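# Place bottles on ledges matching their cap colours

## Task

Set every bottle upright on the wall ledge whose coloured label strip is the same colour as that bottle's cap, with the bottle's entire base resting on that ledge.

## Robot and tools

Robot: two seven-joint arms, left_arm and right_arm, each ending in a two-finger gripper. All positions and orientations use one scene frame. Its origin lies on the plane z = 0, under the midpoint between the arm bases, which sit 0.70 m higher. +z is up, +x is forward (the direction both arms face), and left_arm is on the +y side. Image left and right do not match arm names.

Gripper axes: the fingers point along the gripper's own +z and close along its y axis. end_effector_position is the point between the pads when closed, just under 1 cm behind the fingertips. While closing from wide open, the fingertips reach about 17 mm further along +z, mostly while the pads are still more than 70 mm apart. Turning the gripper a lot can swing the elbow.

Row layout: every row has 16 numbers, one list covering both arms. Numbers 1-8 are left_arm: x, y, z, qw, qx, qy, qz, opening. Numbers 9-16 are the same for right_arm. x, y, z are an absolute target for end_effector_position, in metres, in the scene frame. The quaternion is an absolute target orientation, w first, in the scene frame. Opening runs from -1 (closed) to +1 (fully open, 0.145 m); it is a commanded level, not an offset. Going from open to closed takes at least about 0.5 s. A 0 is a real command, so to leave a gripper alone resend its current command.

execute_actions(actions, cameras): actions is a list of actions; each action is a table of up to 15 rows, one row per 1/30 s step, the last row held for the rest of the 15 steps (0.5 s). An empty list just reports state and images. A target more than 0.6 m from that gripper's current position along any of its own axes gets the action refused for both arms; the whole call is refused if it is malformed or its first action fails this check. To hold orientation, repeat the same quaternion in every row rather than copying a drifted reported one. For an arm that should stay put and is not pressing on anything, resend one fixed full pose (taken from the result just before it stopped moving) plus its desired opening on every call. Commanding the measured pose can relax a press.

move(target, speed, blend, opening_speed, blocking, cameras): target is one 16-number row or a list of up to 15 rows, absolute poses as above, without the 0.6 m limit. The gripper follows a straight line from its Hand target, turning the short way. speed is the top path speed per arm in m/s, 0.002 to 1.1, default 0.25; rotation is capped at twice that in rad/s. It can be one value or one per target. blend (metres) rounds corners at intermediate targets; 0 is the default. opening_speed (0.2 or more, in opening units per second) ramps the fingers gradually. blocking=false returns after about 0.5 s while the move keeps going; a new move replaces it. Paths do not avoid obstacles or the other arm; grippers lag and can overshoot speed, especially with a near-straight arm. Faster contact and targets further past contact push harder. Each path lasts at least 0.5 s and all stop after 10 s. A changed opening on the first target pauses the paths only if that target is within 3 mm of the gripper; on later targets it is applied on arrival once everything is still. The result adds a move: line with the ending (done, off_target, moving, held, fault) and limits. done means at rest within 3 mm and 2 degrees; it says nothing about contact. held means a check withheld the last step or the clearance check stopped everything. limits=paced means the sent pose was clipped; limits=held means steps were withheld.

wait(seconds, cameras): seconds 0 to 10; the arms hold their last command, a running move keeps going. stop(cameras): brakes a running move; it needs braking room. zoom_image(camera, region): camera is cam_high or cam_low; region [x0, y0, x1, y1] in pixels from the top-left, at most 504 by 504, on that camera's latest image. read_manual(section): returns licence texts only. finished_scene(scene): integer number of the current scene; ends it permanently, and the goal must hold without the robot.

Results: each arm's pose, a Hand target (where the arm is actually being driven, possibly short of your command, so send the remainder next), Tool commands, grip_measured (measured opening, same -1..1 scale), Joint positions (last value is finger opening in metres), Joint velocities ("within noise" means at rest), and Joint torques (whole drive output including gravity, with per-arm offset and noise; positive toward larger joint angle; values 3 and 4 wrap at ±28 N m). Calls running actions also list positions at some steps. Reported poses can be a few centimetres off. Per step, commanded orientation is clipped to 32 degrees from the measured one, and position is favoured if both cannot be met.

Gripping: to hold something, keep commanding an opening well under grip_measured; the lower, the tighter, up to about 10 N per pad on objects up to about 11 cm wide. Fast closing can squeeze too hard.

Cameras: cam_high and cam_low, 896x504, calibrated with pinhole plus radial distortion; each may be shifted by up to about 2.3 degrees and 9 mm.

Cautions: do not knock anything out of the work area, drop bottles, release them while moving, slam or push hard. Never let the arms hit or press each other, including one gripper closing on the other's fingers; the clearance check does not protect grippers from each other. Loose objects may occasionally be nudged by outside pushes. Holding loads, reaching far or pushing at unreachable poses heats motors: a MOTOR HOT line appears from 85 °C, and at 100 °C an OVER-TEMPERATURE FAULT stops that arm for 30-60 s or longer. The simulation keeps running while you think.

Each tool is called as name([rows], argument=value, ...), one row to a line, values as JSON.

## Session

execute_actions(actions=[])

Scene clock: 0.00 s.
left_arm: end_effector_position=(+0.2239, +0.1828, +0.6144) grip_measured=+1.00 end_effector_quat_wxyz=(-0.319, +0.395, -0.515, +0.691) | right_arm: end_effector_position=(+0.4009, -0.1655, +0.3728) grip_measured=+1.00 end_effector_quat_wxyz=(+0.260, +0.265, +0.837, +0.401)
Joint positions: left_arm=[-1.106 0.942 0.535 2.339 -0.48 -0.199 -0.367 0.145] | right_arm=[0.583 0.619 -0.841 0.925 -1.182 -0.496 -0.047 0.145]
Joint velocities: within noise
Joint torques (N m): no reading
Motor temperatures (°C): left_arm=[20 20 22 21 21 23 21] | right_arm=[20 22 22 19 20 19 21]
Hand target: left_arm +0.2239, +0.1828, +0.6144; -0.319, +0.395, -0.515, +0.691 | right_arm +0.4009, -0.1655, +0.3728; +0.260, +0.265, +0.837, +0.401
Tool commands: left_gripper/opening=+1.0 right_gripper/opening=+1.0

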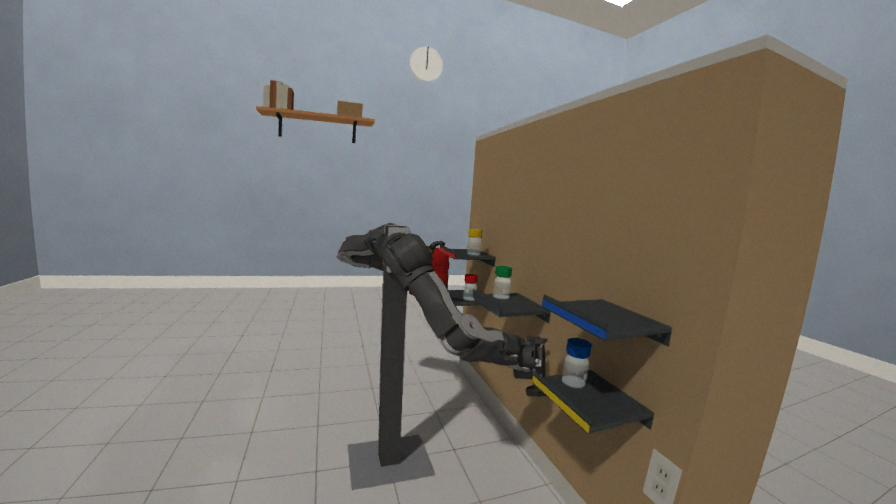

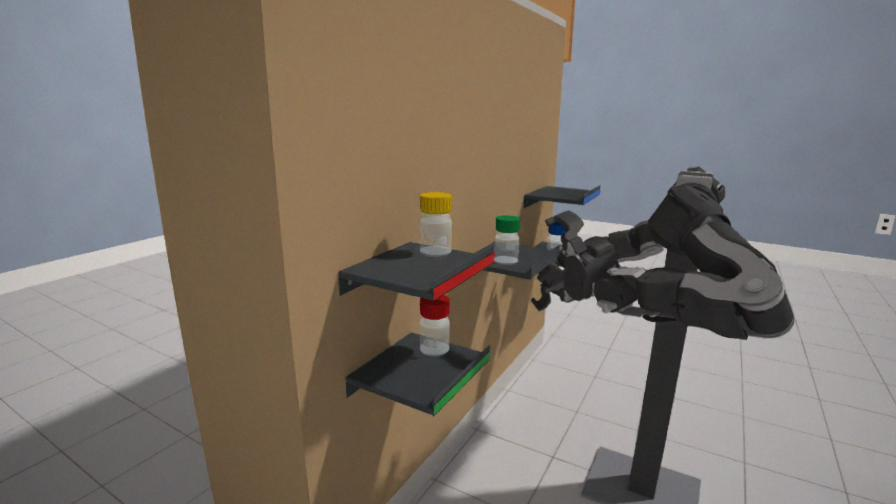

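zoom_image(camera="cam_high", region=[420, 220, 680, 440])

zoom_image(camera="cam_low", region=[330, 170, 630, 420])

zoom_image(camera="cam_high", region=[425, 220, 565, 330])

Scaled by 1.938 from the camera's 896x504 image, which has a finer 1280x720 frame.

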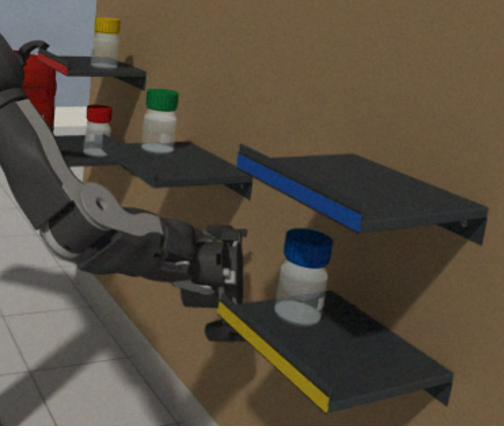

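Scaled by 1.680 from the camera's 896x504 image, which has a finer 1280x720 frame.

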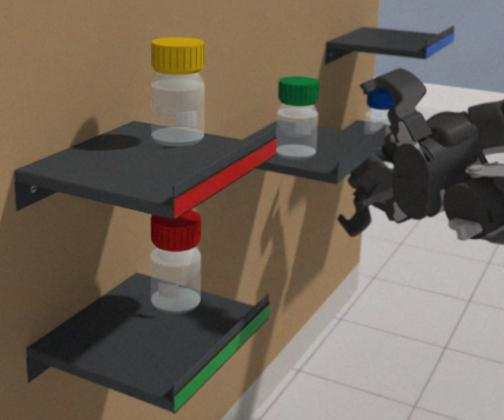

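Scaled by 3.600 from the camera's 896x504 image, which has a finer 1280x720 frame.

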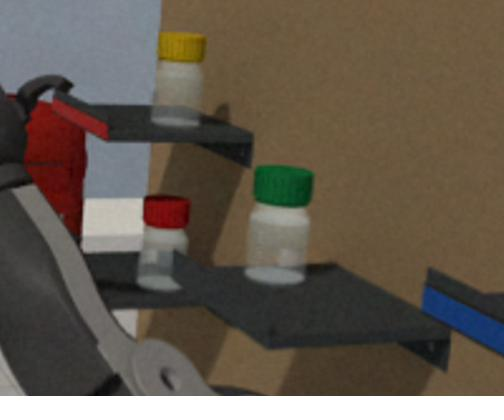

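move([
  [0.2,0.28,0.62,0,0.7071,0,0.7071,1,0.24,-0.25,0.42,0,0.7071,0,0.7071,1],
  [0.2,0.33,0.66,0,0.7071,0,0.7071,1,0.24,-0.35,0.46,0,0.7071,0,0.7071,1],
], speed=0.3)

Scene clock: 70.17 s.
left_arm: end_effector_position=(+0.1997, +0.3307, +0.6601) grip_measured=+1.00 end_effector_quat_wxyz=(-0.002, +0.706, +0.002, +0.708) | right_arm: end_effector_position=(+0.2406, -0.3512, +0.4613) grip_measured=+1.00 end_effector_quat_wxyz=(+0.003, +0.707, +0.000, +0.708)
Joint positions: left_arm=[-1.411 0.637 1.313 2.272 1.368 -0.042 0.207 0.145] | right_arm=[-0.72 0.867 0.146 1.516 0.965 -0.639 0.164 0.145]
Joint velocities: within noise
Joint torques (N m): left_arm=[-1.44 1.52 2.63 1.2 0.29 -0.5 0.22] | right_arm=[0.57 4.44 2.29 2.04 0.26 -0.44 0.16]
Motor temperatures (°C): left_arm=[20 21 23 22 21 23 21] | right_arm=[23 23 23 20 20 19 21]
Hand target: left_arm +0.2000, +0.3300, +0.6600; +0.000, +0.707, +0.000, +0.707 | right_arm +0.2400, -0.3500, +0.4600; +0.000, +0.707, +0.000, +0.707
Off the commanded pose: left_arm 0.001 m, 0 deg | right_arm 0.002 m, 0 deg.
joint read past its limit (left arm) — joint 1 (shoulder pitch), lower limit.
joint sent to its limit (left arm) — joint 1 (shoulder pitch), lower limit. The joint targets still meet the commanded pose.
move: done

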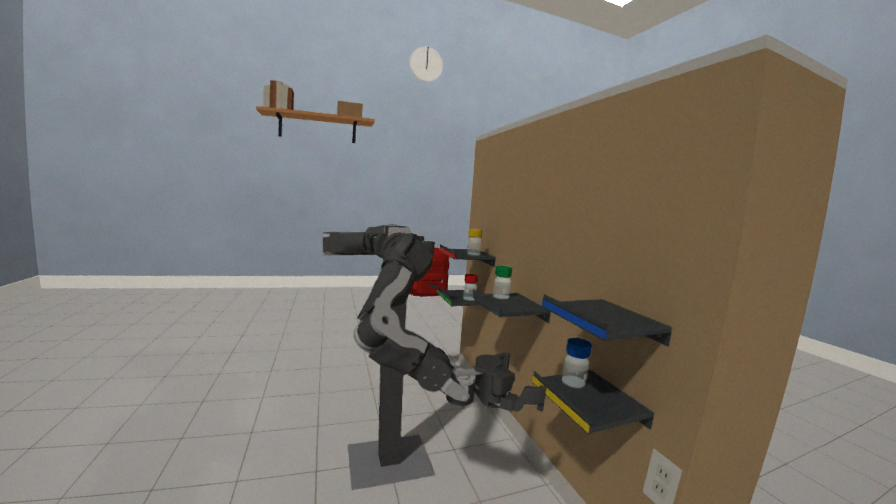

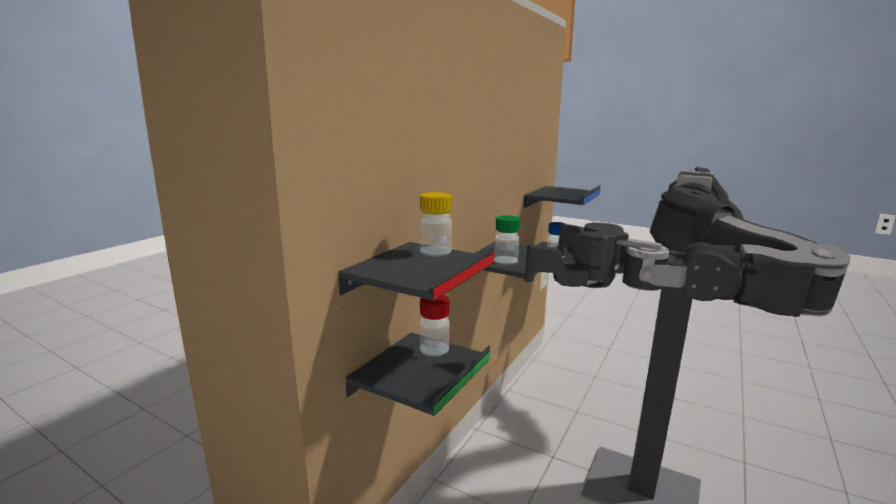

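zoom_image(camera="cam_high", region=[460, 320, 660, 440])

zoom_image(camera="cam_low", region=[400, 170, 640, 310])

Scaled by 2.520 from the camera's 896x504 image, which has a finer 1280x720 frame.

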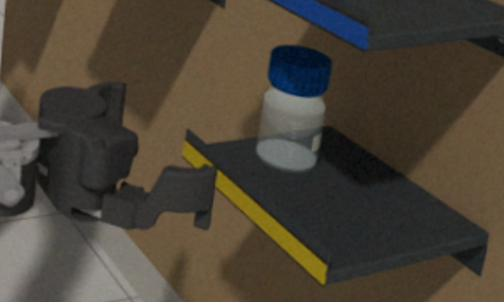

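Scaled by 2.100 from the camera's 896x504 image, which has a finer 1280x720 frame.

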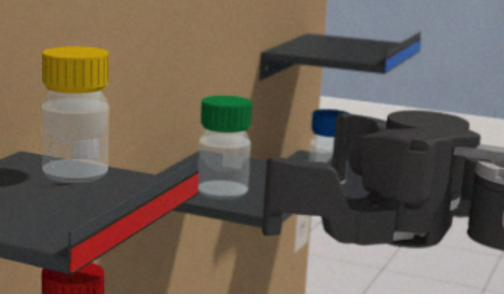

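move([
  [0.2,0.33,0.66,0,0.7071,0,0.7071,1,0.25,-0.335,0.478,0,0.7071,0,0.7071,1],
  [0.2,0.33,0.66,0,0.7071,0,0.7071,1,0.385,-0.335,0.478,0,0.7071,0,0.7071,1],
], speed=0.15)

zoom_image(camera="cam_high", region=[460, 320, 660, 440])

zoom_image(camera="cam_low", region=[400, 170, 640, 310])

Scene clock: 133.53 s.
left_arm: end_effector_position=(+0.1997, +0.3307, +0.6601) grip_measured=+1.00 end_effector_quat_wxyz=(-0.002, +0.706, +0.002, +0.708) | right_arm: end_effector_position=(+0.3860, -0.3364, +0.4825) grip_measured=+1.00 end_effector_quat_wxyz=(+0.002, +0.702, -0.002, +0.712)
Joint positions: left_arm=[-1.411 0.637 1.313 2.272 1.368 -0.042 0.207 0.145] | right_arm=[0.124 0.821 -0.269 1.2 0.884 -0.334 0.096 0.145]
Joint velocities: within noise
Joint torques (N m): left_arm=[-1.44 1.52 2.62 1.21 0.29 -0.5 0.23] | right_arm=[3.44 5.89 2.04 2.3 0.15 -0.27 0.18]
Motor temperatures (°C): left_arm=[20 21 25 21 21 24 21] | right_arm=[21 23 23 20 20 20 21]
Hand target: left_arm +0.2000, +0.3301, +0.6600; +0.000, +0.707, +0.000, +0.707 | right_arm +0.3850, -0.3350, +0.4781; +0.000, +0.707, +0.000, +0.707
Off the commanded pose: left_arm 0.001 m, 0 deg | right_arm 0.005 m, 1 deg.
joint read past its limit (left arm) — joint 1 (shoulder pitch), lower limit.
joint sent to its limit (left arm) — joint 1 (shoulder pitch), lower limit. The joint targets still meet the commanded pose.
move: off_target (right_arm)

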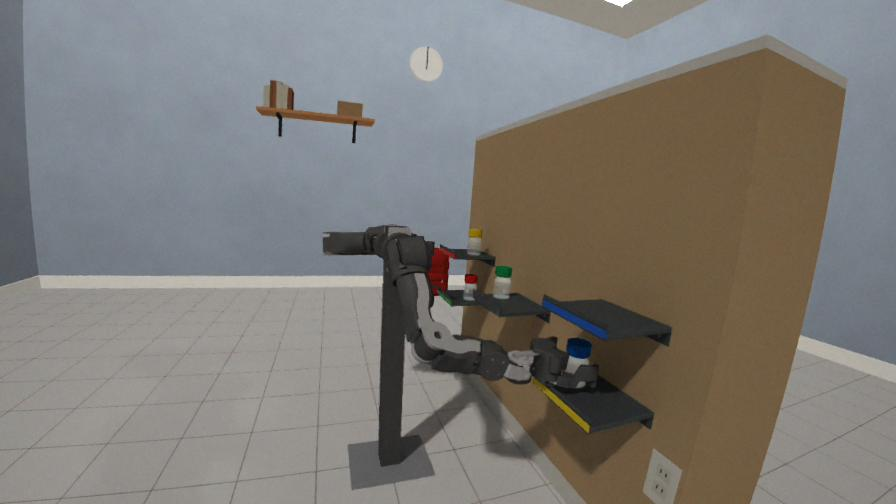

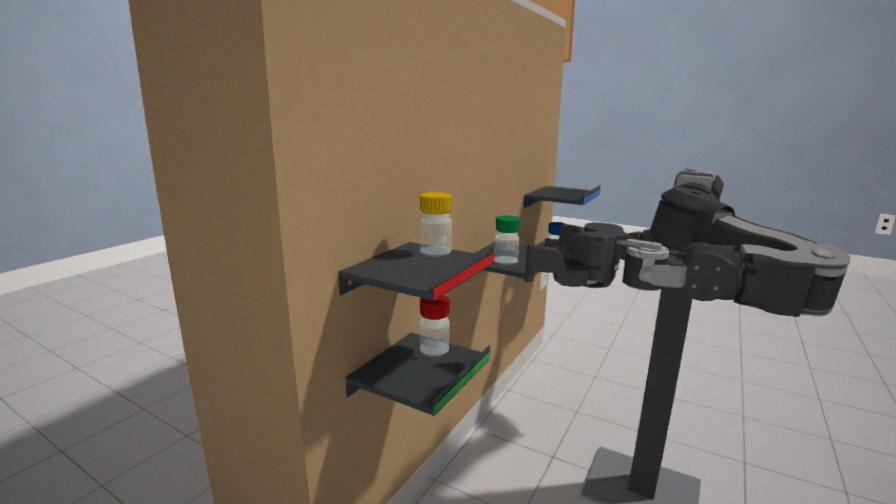

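Scaled by 2.520 from the camera's 896x504 image, which has a finer 1280x720 frame.

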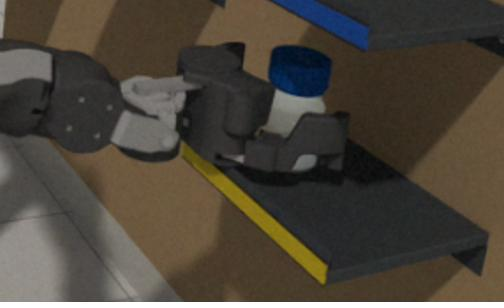

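Scaled by 2.100 from the camera's 896x504 image, which has a finer 1280x720 frame.

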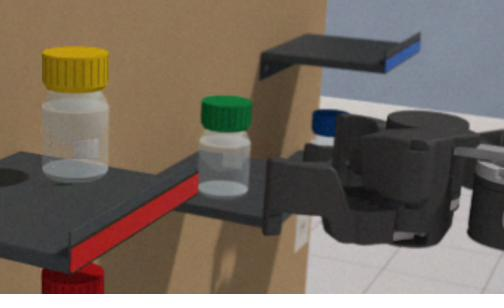

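move(target=[0.2,0.33,0.66,0,0.7071,0,0.7071,1,0.385,-0.335,0.478,0,0.7071,0,0.7071,-0.7], opening_speed=1.2)

zoom_image(camera="cam_high", region=[460, 320, 660, 440])

Scene clock: 140.50 s.
left_arm: end_effector_position=(+0.1997, +0.3307, +0.6601) grip_measured=+1.00 end_effector_quat_wxyz=(-0.002, +0.706, +0.002, +0.708) | right_arm: end_effector_position=(+0.3859, -0.3367, +0.4823) grip_measured=-0.53 end_effector_quat_wxyz=(+0.003, +0.702, -0.001, +0.712)
Joint positions: left_arm=[-1.411 0.637 1.313 2.272 1.368 -0.042 0.207 0.145] | right_arm=[0.124 0.822 -0.269 1.199 0.883 -0.333 0.097 0.035]
Joint velocities: within noise
Joint torques (N m): left_arm=[-1.44 1.52 2.63 1.21 0.29 -0.49 0.22] | right_arm=[3.49 5.71 2.17 2.41 0.22 -0.29 0.13]
Motor temperatures (°C): left_arm=[20 21 25 21 21 24 21] | right_arm=[21 23 23 20 20 20 21]
Hand target: left_arm +0.2000, +0.3301, +0.6600; +0.000, +0.707, +0.000, +0.707 | right_arm +0.3850, -0.3350, +0.4780; +0.000, +0.707, +0.000, +0.707
Off the commanded pose: left_arm 0.001 m, 0 deg | right_arm 0.005 m, 1 deg.
joint read past its limit (left arm) — joint 1 (shoulder pitch), lower limit.
joint sent to its limit (left arm) — joint 1 (shoulder pitch), lower limit. The joint targets still meet the commanded pose.
move: off_target (right_arm)

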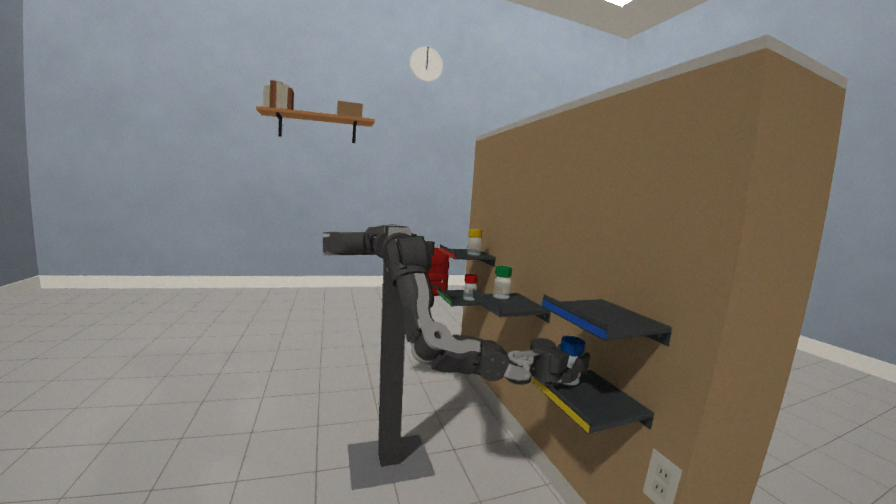

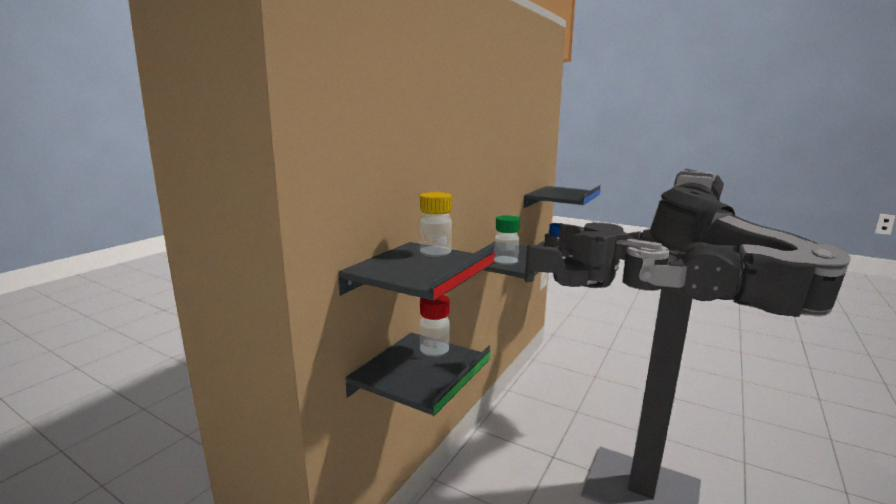

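Scaled by 2.520 from the camera's 896x504 image, which has a finer 1280x720 frame.

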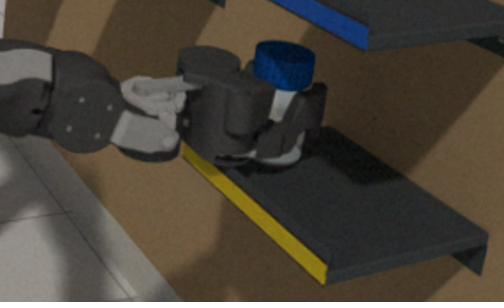

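move([
  [0.2,0.33,0.66,0,0.7071,0,0.7071,1,0.385,-0.335,0.513,0,0.7071,0,0.7071,-0.8],
  [0.2,0.33,0.66,0,0.7071,0,0.7071,1,0.2,-0.36,0.515,0,0.7071,0,0.7071,-0.8],
], speed=0.12)

zoom_image(camera="cam_high", region=[420, 280, 660, 440])

Scene clock: 169.70 s.
left_arm: end_effector_position=(+0.1997, +0.3307, +0.6601) grip_measured=+1.00 end_effector_quat_wxyz=(-0.002, +0.706, +0.002, +0.708) | right_arm: end_effector_position=(+0.1992, -0.3596, +0.5109) grip_measured=-0.53 end_effector_quat_wxyz=(-0.001, +0.713, -0.002, +0.701)
Joint positions: left_arm=[-1.411 0.637 1.313 2.272 1.368 -0.042 0.207 0.145] | right_arm=[-1.099 0.763 0.564 1.761 1.041 -0.521 0.292 0.035]
Joint velocities: within noise
Joint torques (N m): left_arm=[-1.44 1.52 2.62 1.21 0.29 -0.49 0.23] | right_arm=[-0.49 2.68 4.89 2.55 0.33 -0.65 0.15]
Motor temperatures (°C): left_arm=[20 21 25 21 21 24 21] | right_arm=[21 24 23 20 20 20 21]
Hand target: left_arm +0.2000, +0.3301, +0.6600; +0.000, +0.707, +0.000, +0.707 | right_arm +0.2000, -0.3600, +0.5149; +0.000, +0.707, +0.000, +0.707
Off the commanded pose: left_arm 0.001 m, 0 deg | right_arm 0.004 m, 1 deg.
joint read past its limit (left arm) — joint 1 (shoulder pitch), lower limit.
joint sent to its limit (left arm) — joint 1 (shoulder pitch), lower limit. The joint targets still meet the commanded pose.
move: off_target (right_arm)

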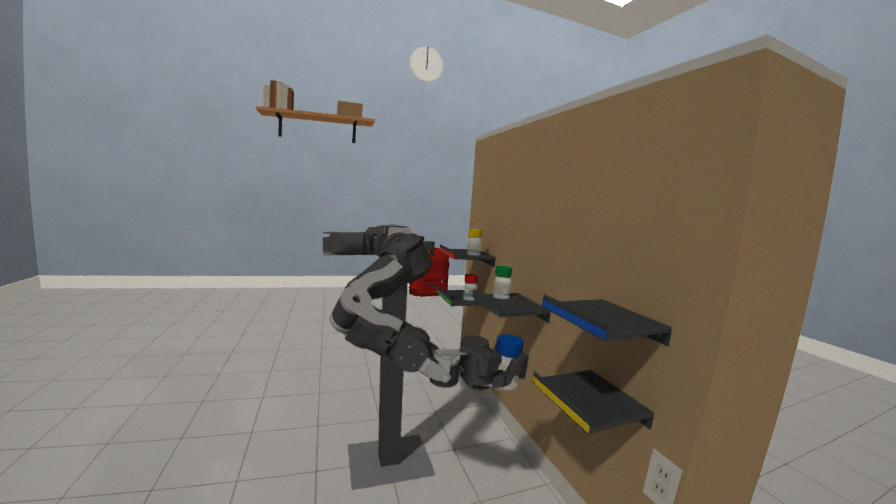

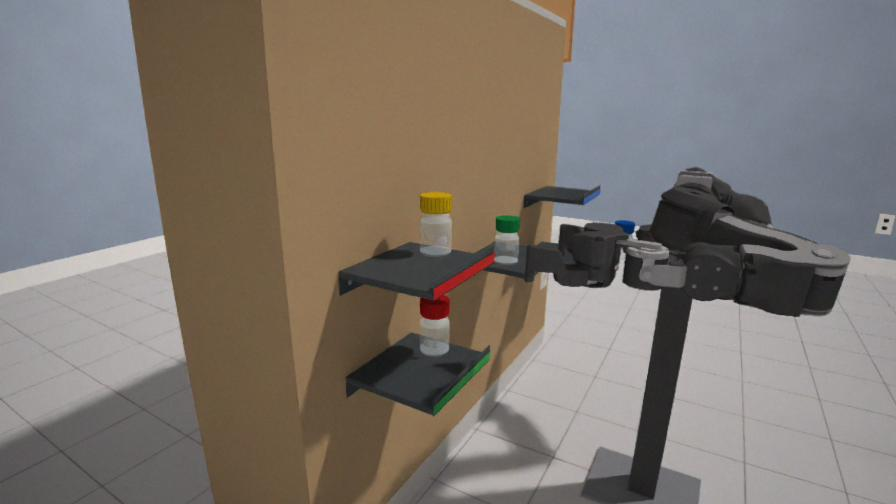

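Scaled by 2.100 from the camera's 896x504 image, which has a finer 1280x720 frame.

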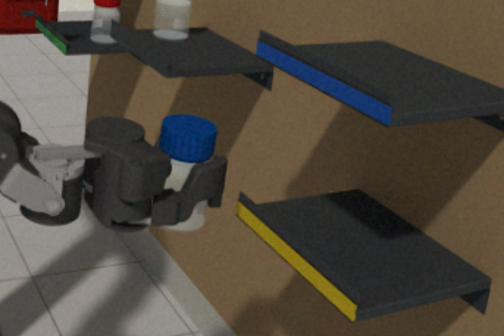

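move([
  [0.2,0.33,0.66,0,0.7071,0,0.7071,1,0.2,-0.385,0.735,0,0.7071,0,0.7071,-0.8],
  [0.2,0.33,0.66,0,0.7071,0,0.7071,1,0.405,-0.385,0.735,0,0.7071,0,0.7071,-0.8],
], speed=0.15)

zoom_image(camera="cam_high", region=[480, 210, 700, 350])

zoom_image(camera="cam_low", region=[480, 120, 660, 250])

Scene clock: 180.27 s.
left_arm: end_effector_position=(+0.1997, +0.3307, +0.6601) grip_measured=+1.00 end_effector_quat_wxyz=(-0.002, +0.706, +0.002, +0.708) | right_arm: end_effector_position=(+0.4045, -0.3860, +0.7328) grip_measured=-0.53 end_effector_quat_wxyz=(+0.006, +0.712, +0.006, +0.702)
Joint positions: left_arm=[-1.411 0.637 1.313 2.272 1.368 -0.042 0.207 0.145] | right_arm=[-1.311 1.703 1.453 1.373 1.559 0.157 0.07 0.035]
Joint velocities: within noise
Joint torques (N m): left_arm=[-1.44 1.52 2.62 1.2 0.29 -0.49 0.23] | right_arm=[4.13 2.6 5.55 0.32 0.23 -0.7 -0.07]
Motor temperatures (°C): left_arm=[20 21 25 21 21 24 21] | right_arm=[21 24 24 20 20 20 21]
Hand target: left_arm +0.2000, +0.3301, +0.6600; +0.000, +0.707, +0.000, +0.707 | right_arm +0.4049, -0.3851, +0.7350; +0.005, +0.708, +0.006, +0.706
Off the commanded pose: left_arm 0.001 m, 0 deg | right_arm 0.002 m, 1 deg.
joint read past its limit (left arm) — joint 1 (shoulder pitch), lower limit.
joint sent to its limit (left arm) — joint 1 (shoulder pitch), lower limit. The joint targets still meet the commanded pose.
joint sent to its limit (right arm) — joint 1 (shoulder pitch), lower limit; joint 5 (forearm roll), upper limit. The joint targets still meet the commanded pose.
move: done

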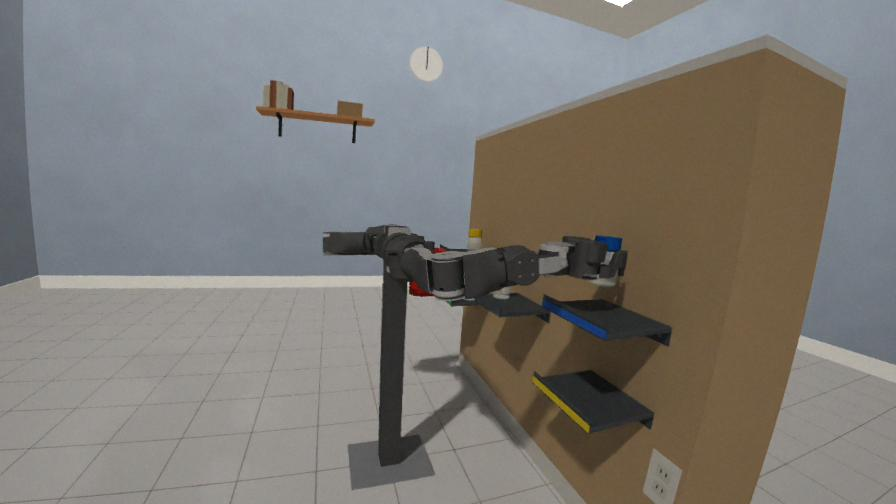

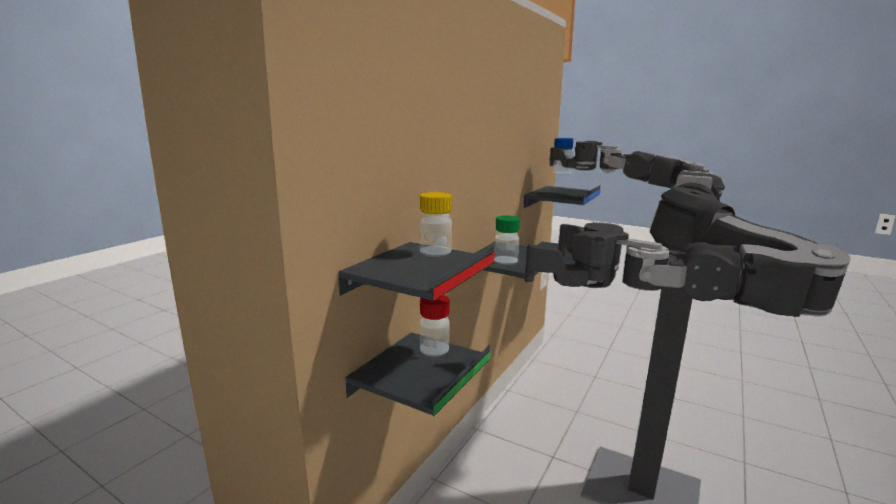

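Scaled by 2.291 from the camera's 896x504 image, which has a finer 1280x720 frame.

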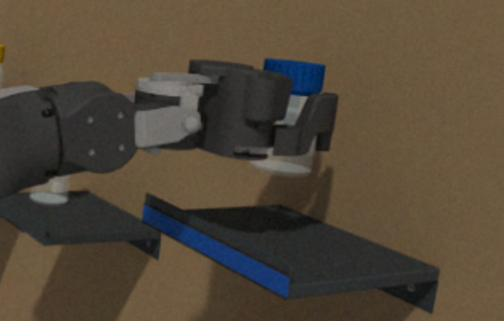

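Scaled by 2.800 from the camera's 896x504 image, which has a finer 1280x720 frame.

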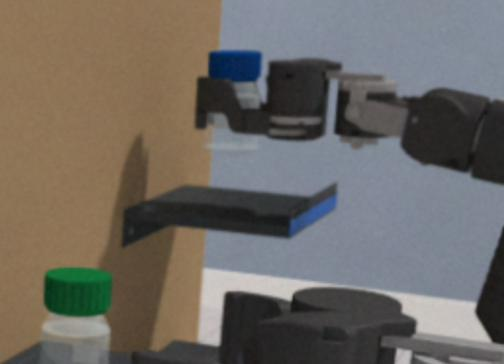

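move([
  [0.2,0.33,0.66,0,0.7071,0,0.7071,1,0.405,-0.385,0.685,0,0.7071,0,0.7071,-0.8],
  [0.2,0.33,0.66,0,0.7071,0,0.7071,1,0.405,-0.385,0.671,0,0.7071,0,0.7071,-0.8],
], speed=[0.1,0.03], cameras=["cam_high","cam_low"])

zoom_image(camera="cam_high", region=[480, 210, 700, 350])

zoom_image(camera="cam_low", region=[480, 120, 660, 250])

Scene clock: 200.83 s.
left_arm: end_effector_position=(+0.1997, +0.3307, +0.6601) grip_measured=+1.00 end_effector_quat_wxyz=(-0.002, +0.706, +0.002, +0.708) | right_arm: end_effector_position=(+0.4047, -0.3847, +0.6751) grip_measured=-0.53 end_effector_quat_wxyz=(+0.025, +0.708, +0.022, +0.705)
Joint positions: left_arm=[-1.411 0.637 1.313 2.272 1.368 -0.042 0.207 0.145] | right_arm=[-1.31 1.701 1.174 1.394 1.56 -0.129 0.044 0.035]
Joint velocities: within noise
Joint torques (N m): left_arm=[-1.44 1.52 2.62 1.2 0.29 -0.49 0.22] | right_arm=[4.13 2.62 2.88 0.31 0.16 -0.46 -0.22]
Motor temperatures (°C): left_arm=[20 21 25 21 21 24 21] | right_arm=[22 23 25 19 20 21 21]
Hand target: left_arm +0.2000, +0.3301, +0.6600; +0.000, +0.707, +0.000, +0.707 | right_arm +0.4047, -0.3850, +0.6711; +0.027, +0.712, +0.022, +0.701
Off the commanded pose: left_arm 0.001 m, 0 deg | right_arm 0.004 m, 4 deg.
joint read past its limit (left arm) — joint 1 (shoulder pitch), lower limit.
joint read past its limit (right arm) — joint 5 (forearm roll), upper limit.
joint sent to its limit (left arm) — joint 1 (shoulder pitch), lower limit. The joint targets still meet the commanded pose.
joint sent to its limit (right arm) — joint 1 (shoulder pitch), lower limit; joint 5 (forearm roll), upper limit. The joint targets are off in orientation, not in position.
move: off_target (right_arm)

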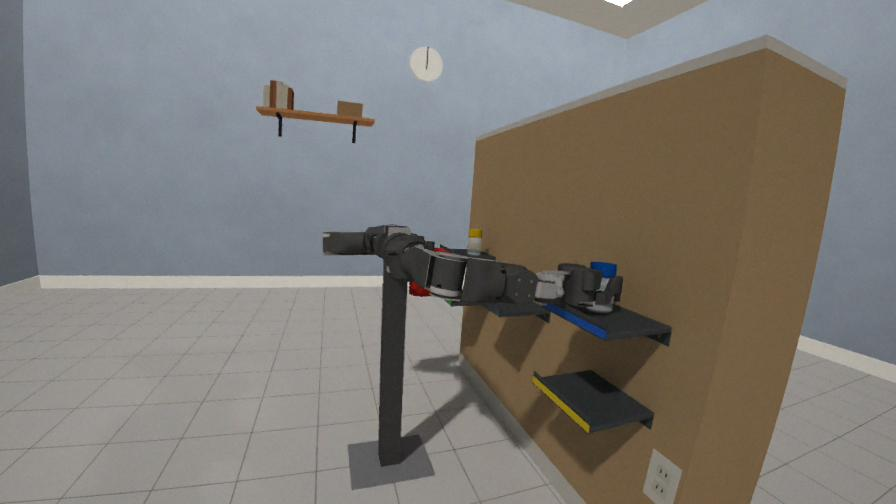

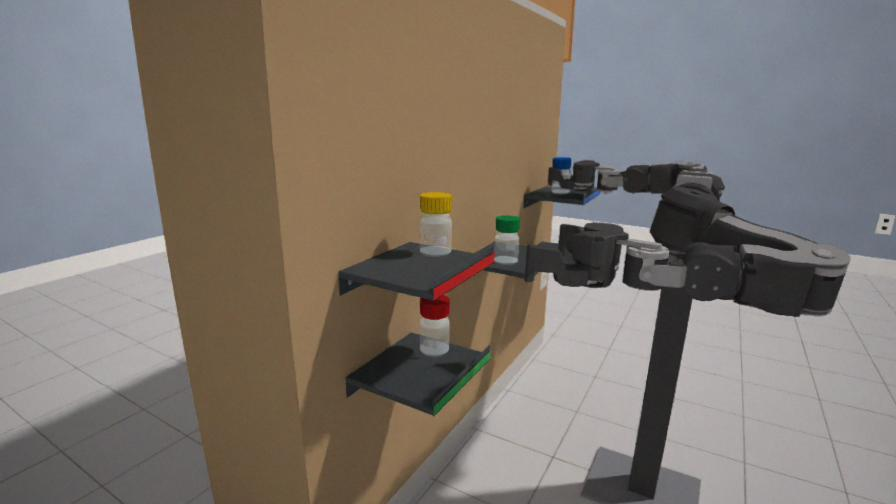

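Scaled by 2.291 from the camera's 896x504 image, which has a finer 1280x720 frame.

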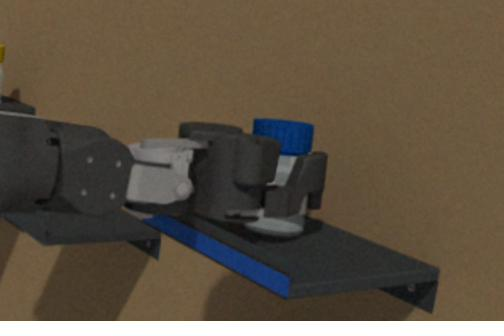

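Scaled by 2.800 from the camera's 896x504 image, which has a finer 1280x720 frame.

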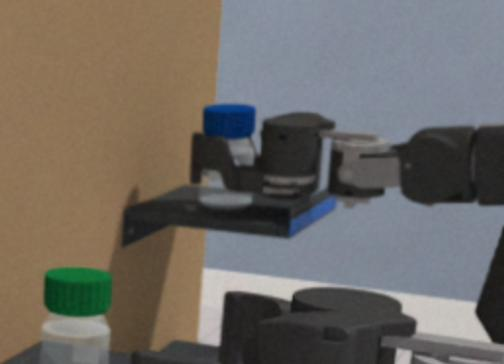

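move(target=[0.2,0.33,0.66,0,0.7071,0,0.7071,1,0.405,-0.385,0.664,0,0.7071,0,0.7071,-0.8], speed=0.03, cameras=["cam_high","cam_low"])

zoom_image(camera="cam_high", region=[540, 250, 660, 340])

zoom_image(camera="cam_low", region=[510, 140, 630, 220])

Scene clock: 216.87 s.
left_arm: end_effector_position=(+0.1997, +0.3307, +0.6601) grip_measured=+1.00 end_effector_quat_wxyz=(-0.002, +0.706, +0.002, +0.708) | right_arm: end_effector_position=(+0.4051, -0.3846, +0.6750) grip_measured=-0.53 end_effector_quat_wxyz=(+0.029, +0.702, +0.022, +0.711)
Joint positions: left_arm=[-1.411 0.637 1.313 2.272 1.368 -0.042 0.207 0.145] | right_arm=[-1.303 1.705 1.15 1.394 1.561 -0.164 0.034 0.035]
Joint velocities: within noise
Joint torques (N m): left_arm=[-1.44 1.52 2.62 1.21 0.29 -0.49 0.22] | right_arm=[2.65 2.65 1.11 0.18 0.14 -0.29 -0.2]
Motor temperatures (°C): left_arm=[20 21 25 21 21 24 21] | right_arm=[22 23 24 19 20 20 21]
Hand target: left_arm +0.2000, +0.3301, +0.6600; +0.000, +0.707, +0.000, +0.707 | right_arm +0.4045, -0.3850, +0.6643; +0.031, +0.713, +0.023, +0.700
Off the commanded pose: left_arm 0.001 m, 0 deg | right_arm 0.011 m, 4 deg.
joint read past its limit (left arm) — joint 1 (shoulder pitch), lower limit.
joint read past its limit (right arm) — joint 5 (forearm roll), upper limit.
joint sent to its limit (left arm) — joint 1 (shoulder pitch), lower limit. The joint targets still meet the commanded pose.
joint sent to its limit (right arm) — joint 1 (shoulder pitch), lower limit; joint 5 (forearm roll), upper limit. The joint targets are off in orientation, not in position.
move: off_target (right_arm)

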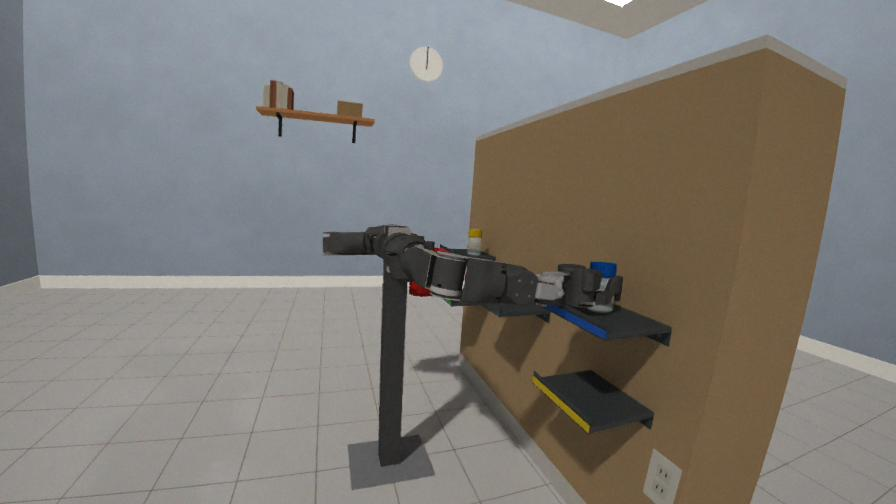

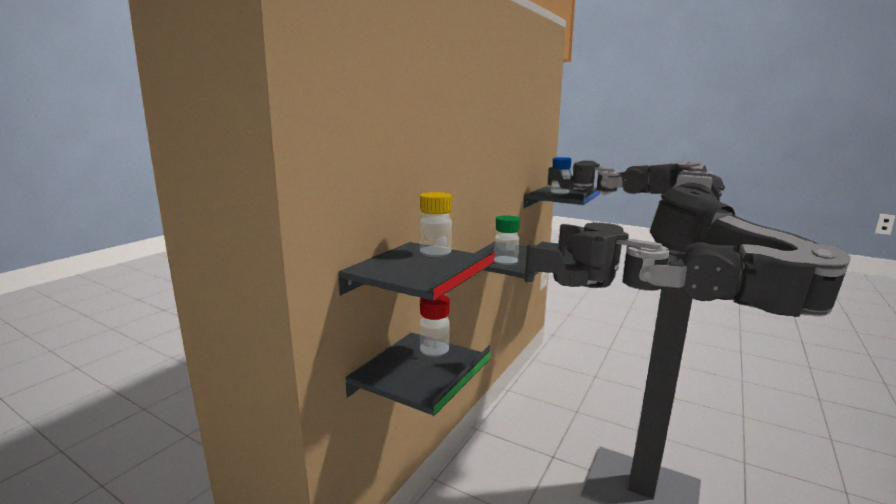

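Scaled by 4.200 from the camera's 896x504 image, which has a finer 1280x720 frame.

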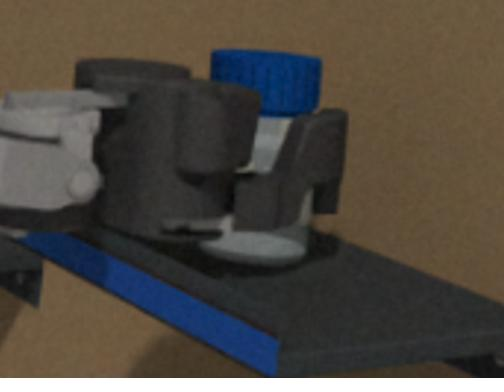

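Scaled by 4.200 from the camera's 896x504 image, which has a finer 1280x720 frame.

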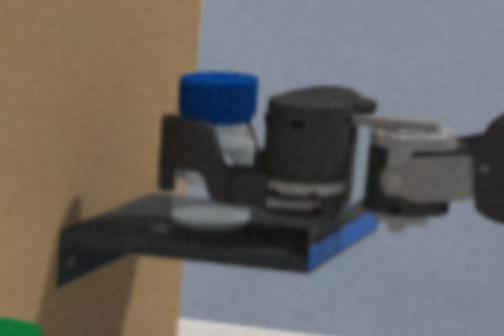

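move([
  [0.2,0.33,0.66,0,0.7071,0,0.7071,1,0.405,-0.385,0.672,0.03,0.706,0.022,0.706,-0.8],
  [0.2,0.33,0.66,0,0.7071,0,0.7071,1,0.405,-0.385,0.672,0.03,0.706,0.022,0.706,1],
], speed=0.04, opening_speed=0.8, cameras=["cam_high","cam_low"])

zoom_image(camera="cam_high", region=[540, 250, 660, 340])

zoom_image(camera="cam_low", region=[510, 140, 630, 220])

Scene clock: 238.93 s.
left_arm: end_effector_position=(+0.1997, +0.3307, +0.6601) grip_measured=+1.00 end_effector_quat_wxyz=(-0.002, +0.706, +0.002, +0.708) | right_arm: end_effector_position=(+0.4052, -0.3846, +0.6756) grip_measured=+1.00 end_effector_quat_wxyz=(+0.029, +0.702, +0.022, +0.711)
Joint positions: left_arm=[-1.411 0.637 1.313 2.272 1.368 -0.042 0.207 0.145] | right_arm=[-1.3 1.705 1.15 1.394 1.561 -0.16 0.034 0.145]
Joint velocities: within noise
Joint torques (N m): left_arm=[-1.44 1.52 2.62 1.2 0.29 -0.49 0.22] | right_arm=[3.86 2.15 3.86 0.21 0.11 -0.24 -0.11]
Motor temperatures (°C): left_arm=[20 21 25 21 21 24 21] | right_arm=[21 23 23 19 20 20 21]
Hand target: left_arm +0.2000, +0.3301, +0.6600; +0.000, +0.707, +0.000, +0.707 | right_arm +0.4050, -0.3850, +0.6721; +0.030, +0.707, +0.022, +0.707
Off the commanded pose: left_arm 0.001 m, 0 deg | right_arm 0.004 m, 1 deg.
joint read past its limit (left arm) — joint 1 (shoulder pitch), lower limit.
joint read past its limit (right arm) — joint 5 (forearm roll), upper limit.
joint sent to its limit (left arm) — joint 1 (shoulder pitch), lower limit. The joint targets still meet the commanded pose.
move: off_target (right_arm)

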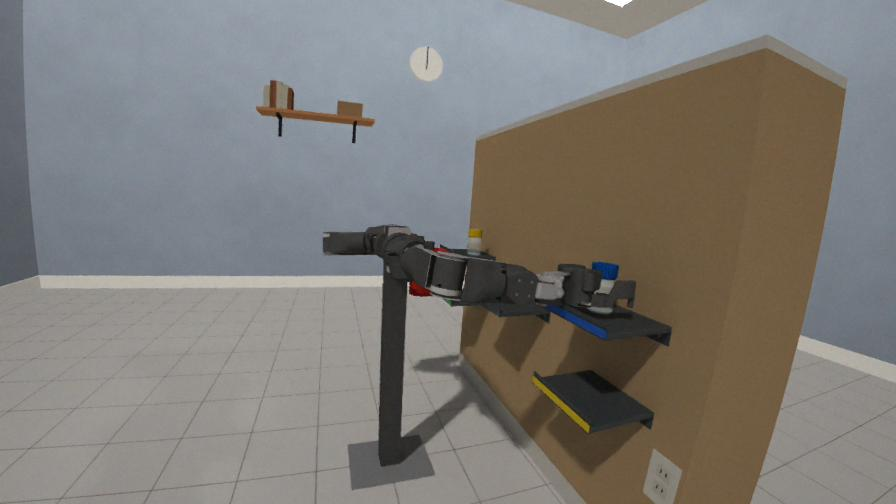

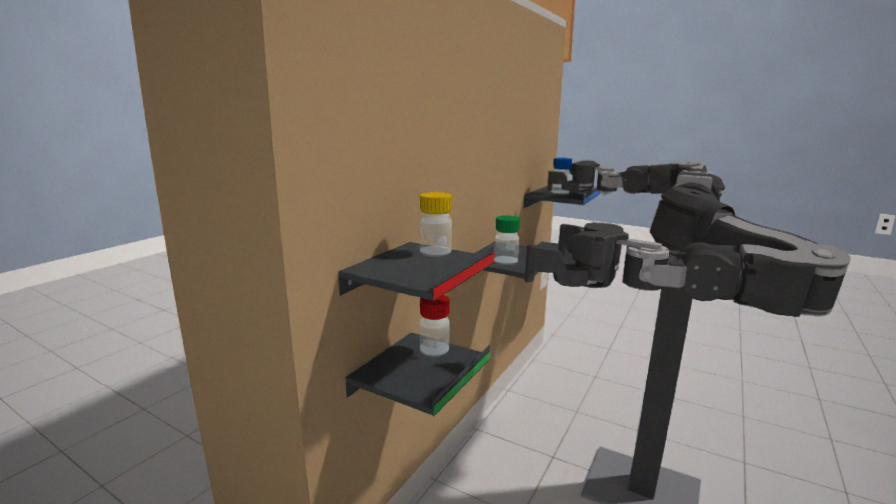

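Scaled by 4.200 from the camera's 896x504 image, which has a finer 1280x720 frame.

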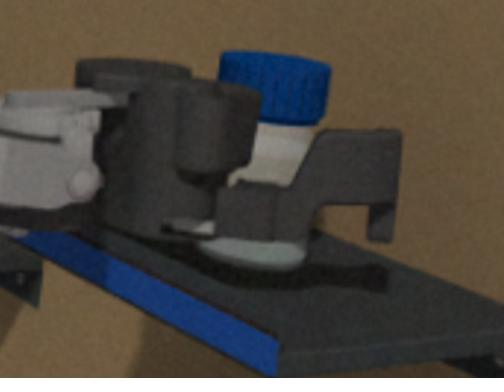

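Scaled by 4.200 from the camera's 896x504 image, which has a finer 1280x720 frame.

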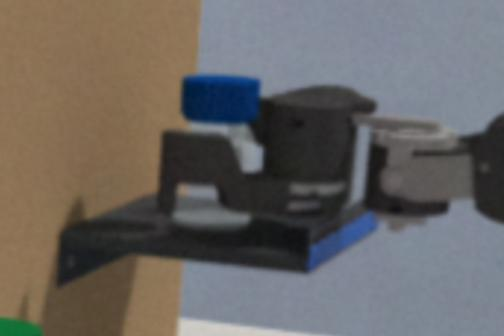

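move([
  [0.22,0.35,0.688,0,0.7071,0,0.7071,1,0.21,-0.385,0.676,0.03,0.706,0.022,0.706,1],
  [0.3,0.352,0.688,0,0.7071,0,0.7071,1,0.18,-0.3,0.6,0,0.7071,0,0.7071,1],
], speed=[0.08,0.2])

zoom_image(camera="cam_low", region=[330, 140, 630, 320])

zoom_image(camera="cam_high", region=[420, 210, 680, 340])

Scene clock: 263.23 s.
left_arm: end_effector_position=(+0.3000, +0.3517, +0.6898) grip_measured=+1.00 end_effector_quat_wxyz=(+0.000, +0.706, -0.002, +0.709) | right_arm: end_effector_position=(+0.1800, -0.2995, +0.5995) grip_measured=+1.00 end_effector_quat_wxyz=(-0.002, +0.708, +0.001, +0.706)
Joint positions: left_arm=[-1.393 1.196 1.412 1.969 1.511 0.027 -0.026 0.145] | right_arm=[-1.246 0.429 0.92 2.309 1.006 -0.148 0.265 0.145]
Joint velocities: within noise
Joint torques (N m): left_arm=[1.65 1.52 2.5 0.69 0.18 -0.68 -0.01] | right_arm=[-1.36 1.04 2.69 2.52 0.21 -0.47 -0.08]
Motor temperatures (°C): left_arm=[20 21 25 21 21 24 21] | right_arm=[22 23 24 19 20 20 21]
Hand target: left_arm +0.3000, +0.3521, +0.6880; +0.000, +0.707, +0.000, +0.707 | right_arm +0.1800, -0.2999, +0.6000; +0.000, +0.707, +0.000, +0.707
Off the commanded pose: left_arm 0.002 m, 0 deg | right_arm 0.001 m, 0 deg.
move: done

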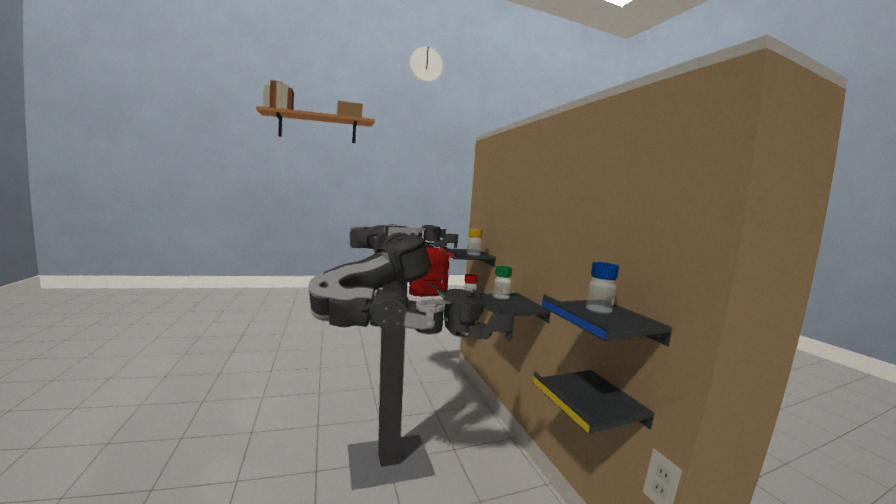

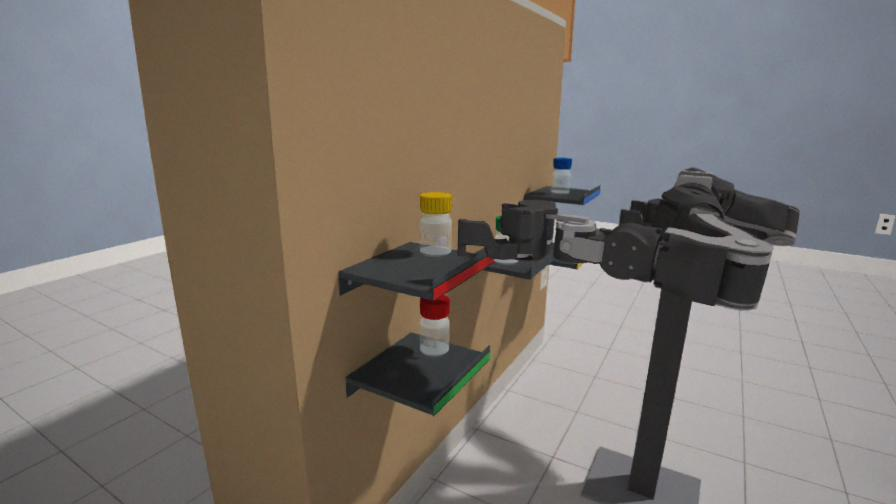

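Scaled by 1.680 from the camera's 896x504 image, which has a finer 1280x720 frame.

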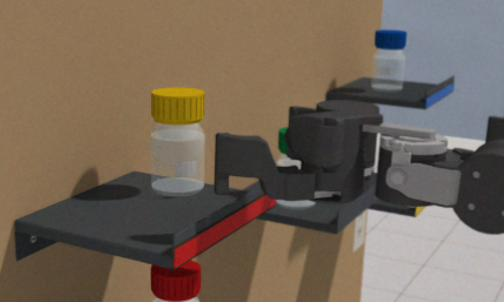

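Scaled by 1.938 from the camera's 896x504 image, which has a finer 1280x720 frame.

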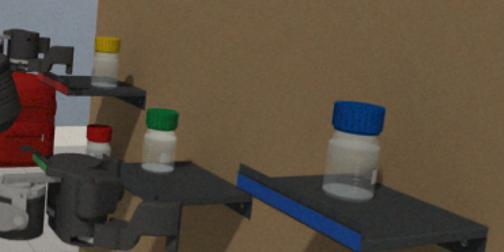

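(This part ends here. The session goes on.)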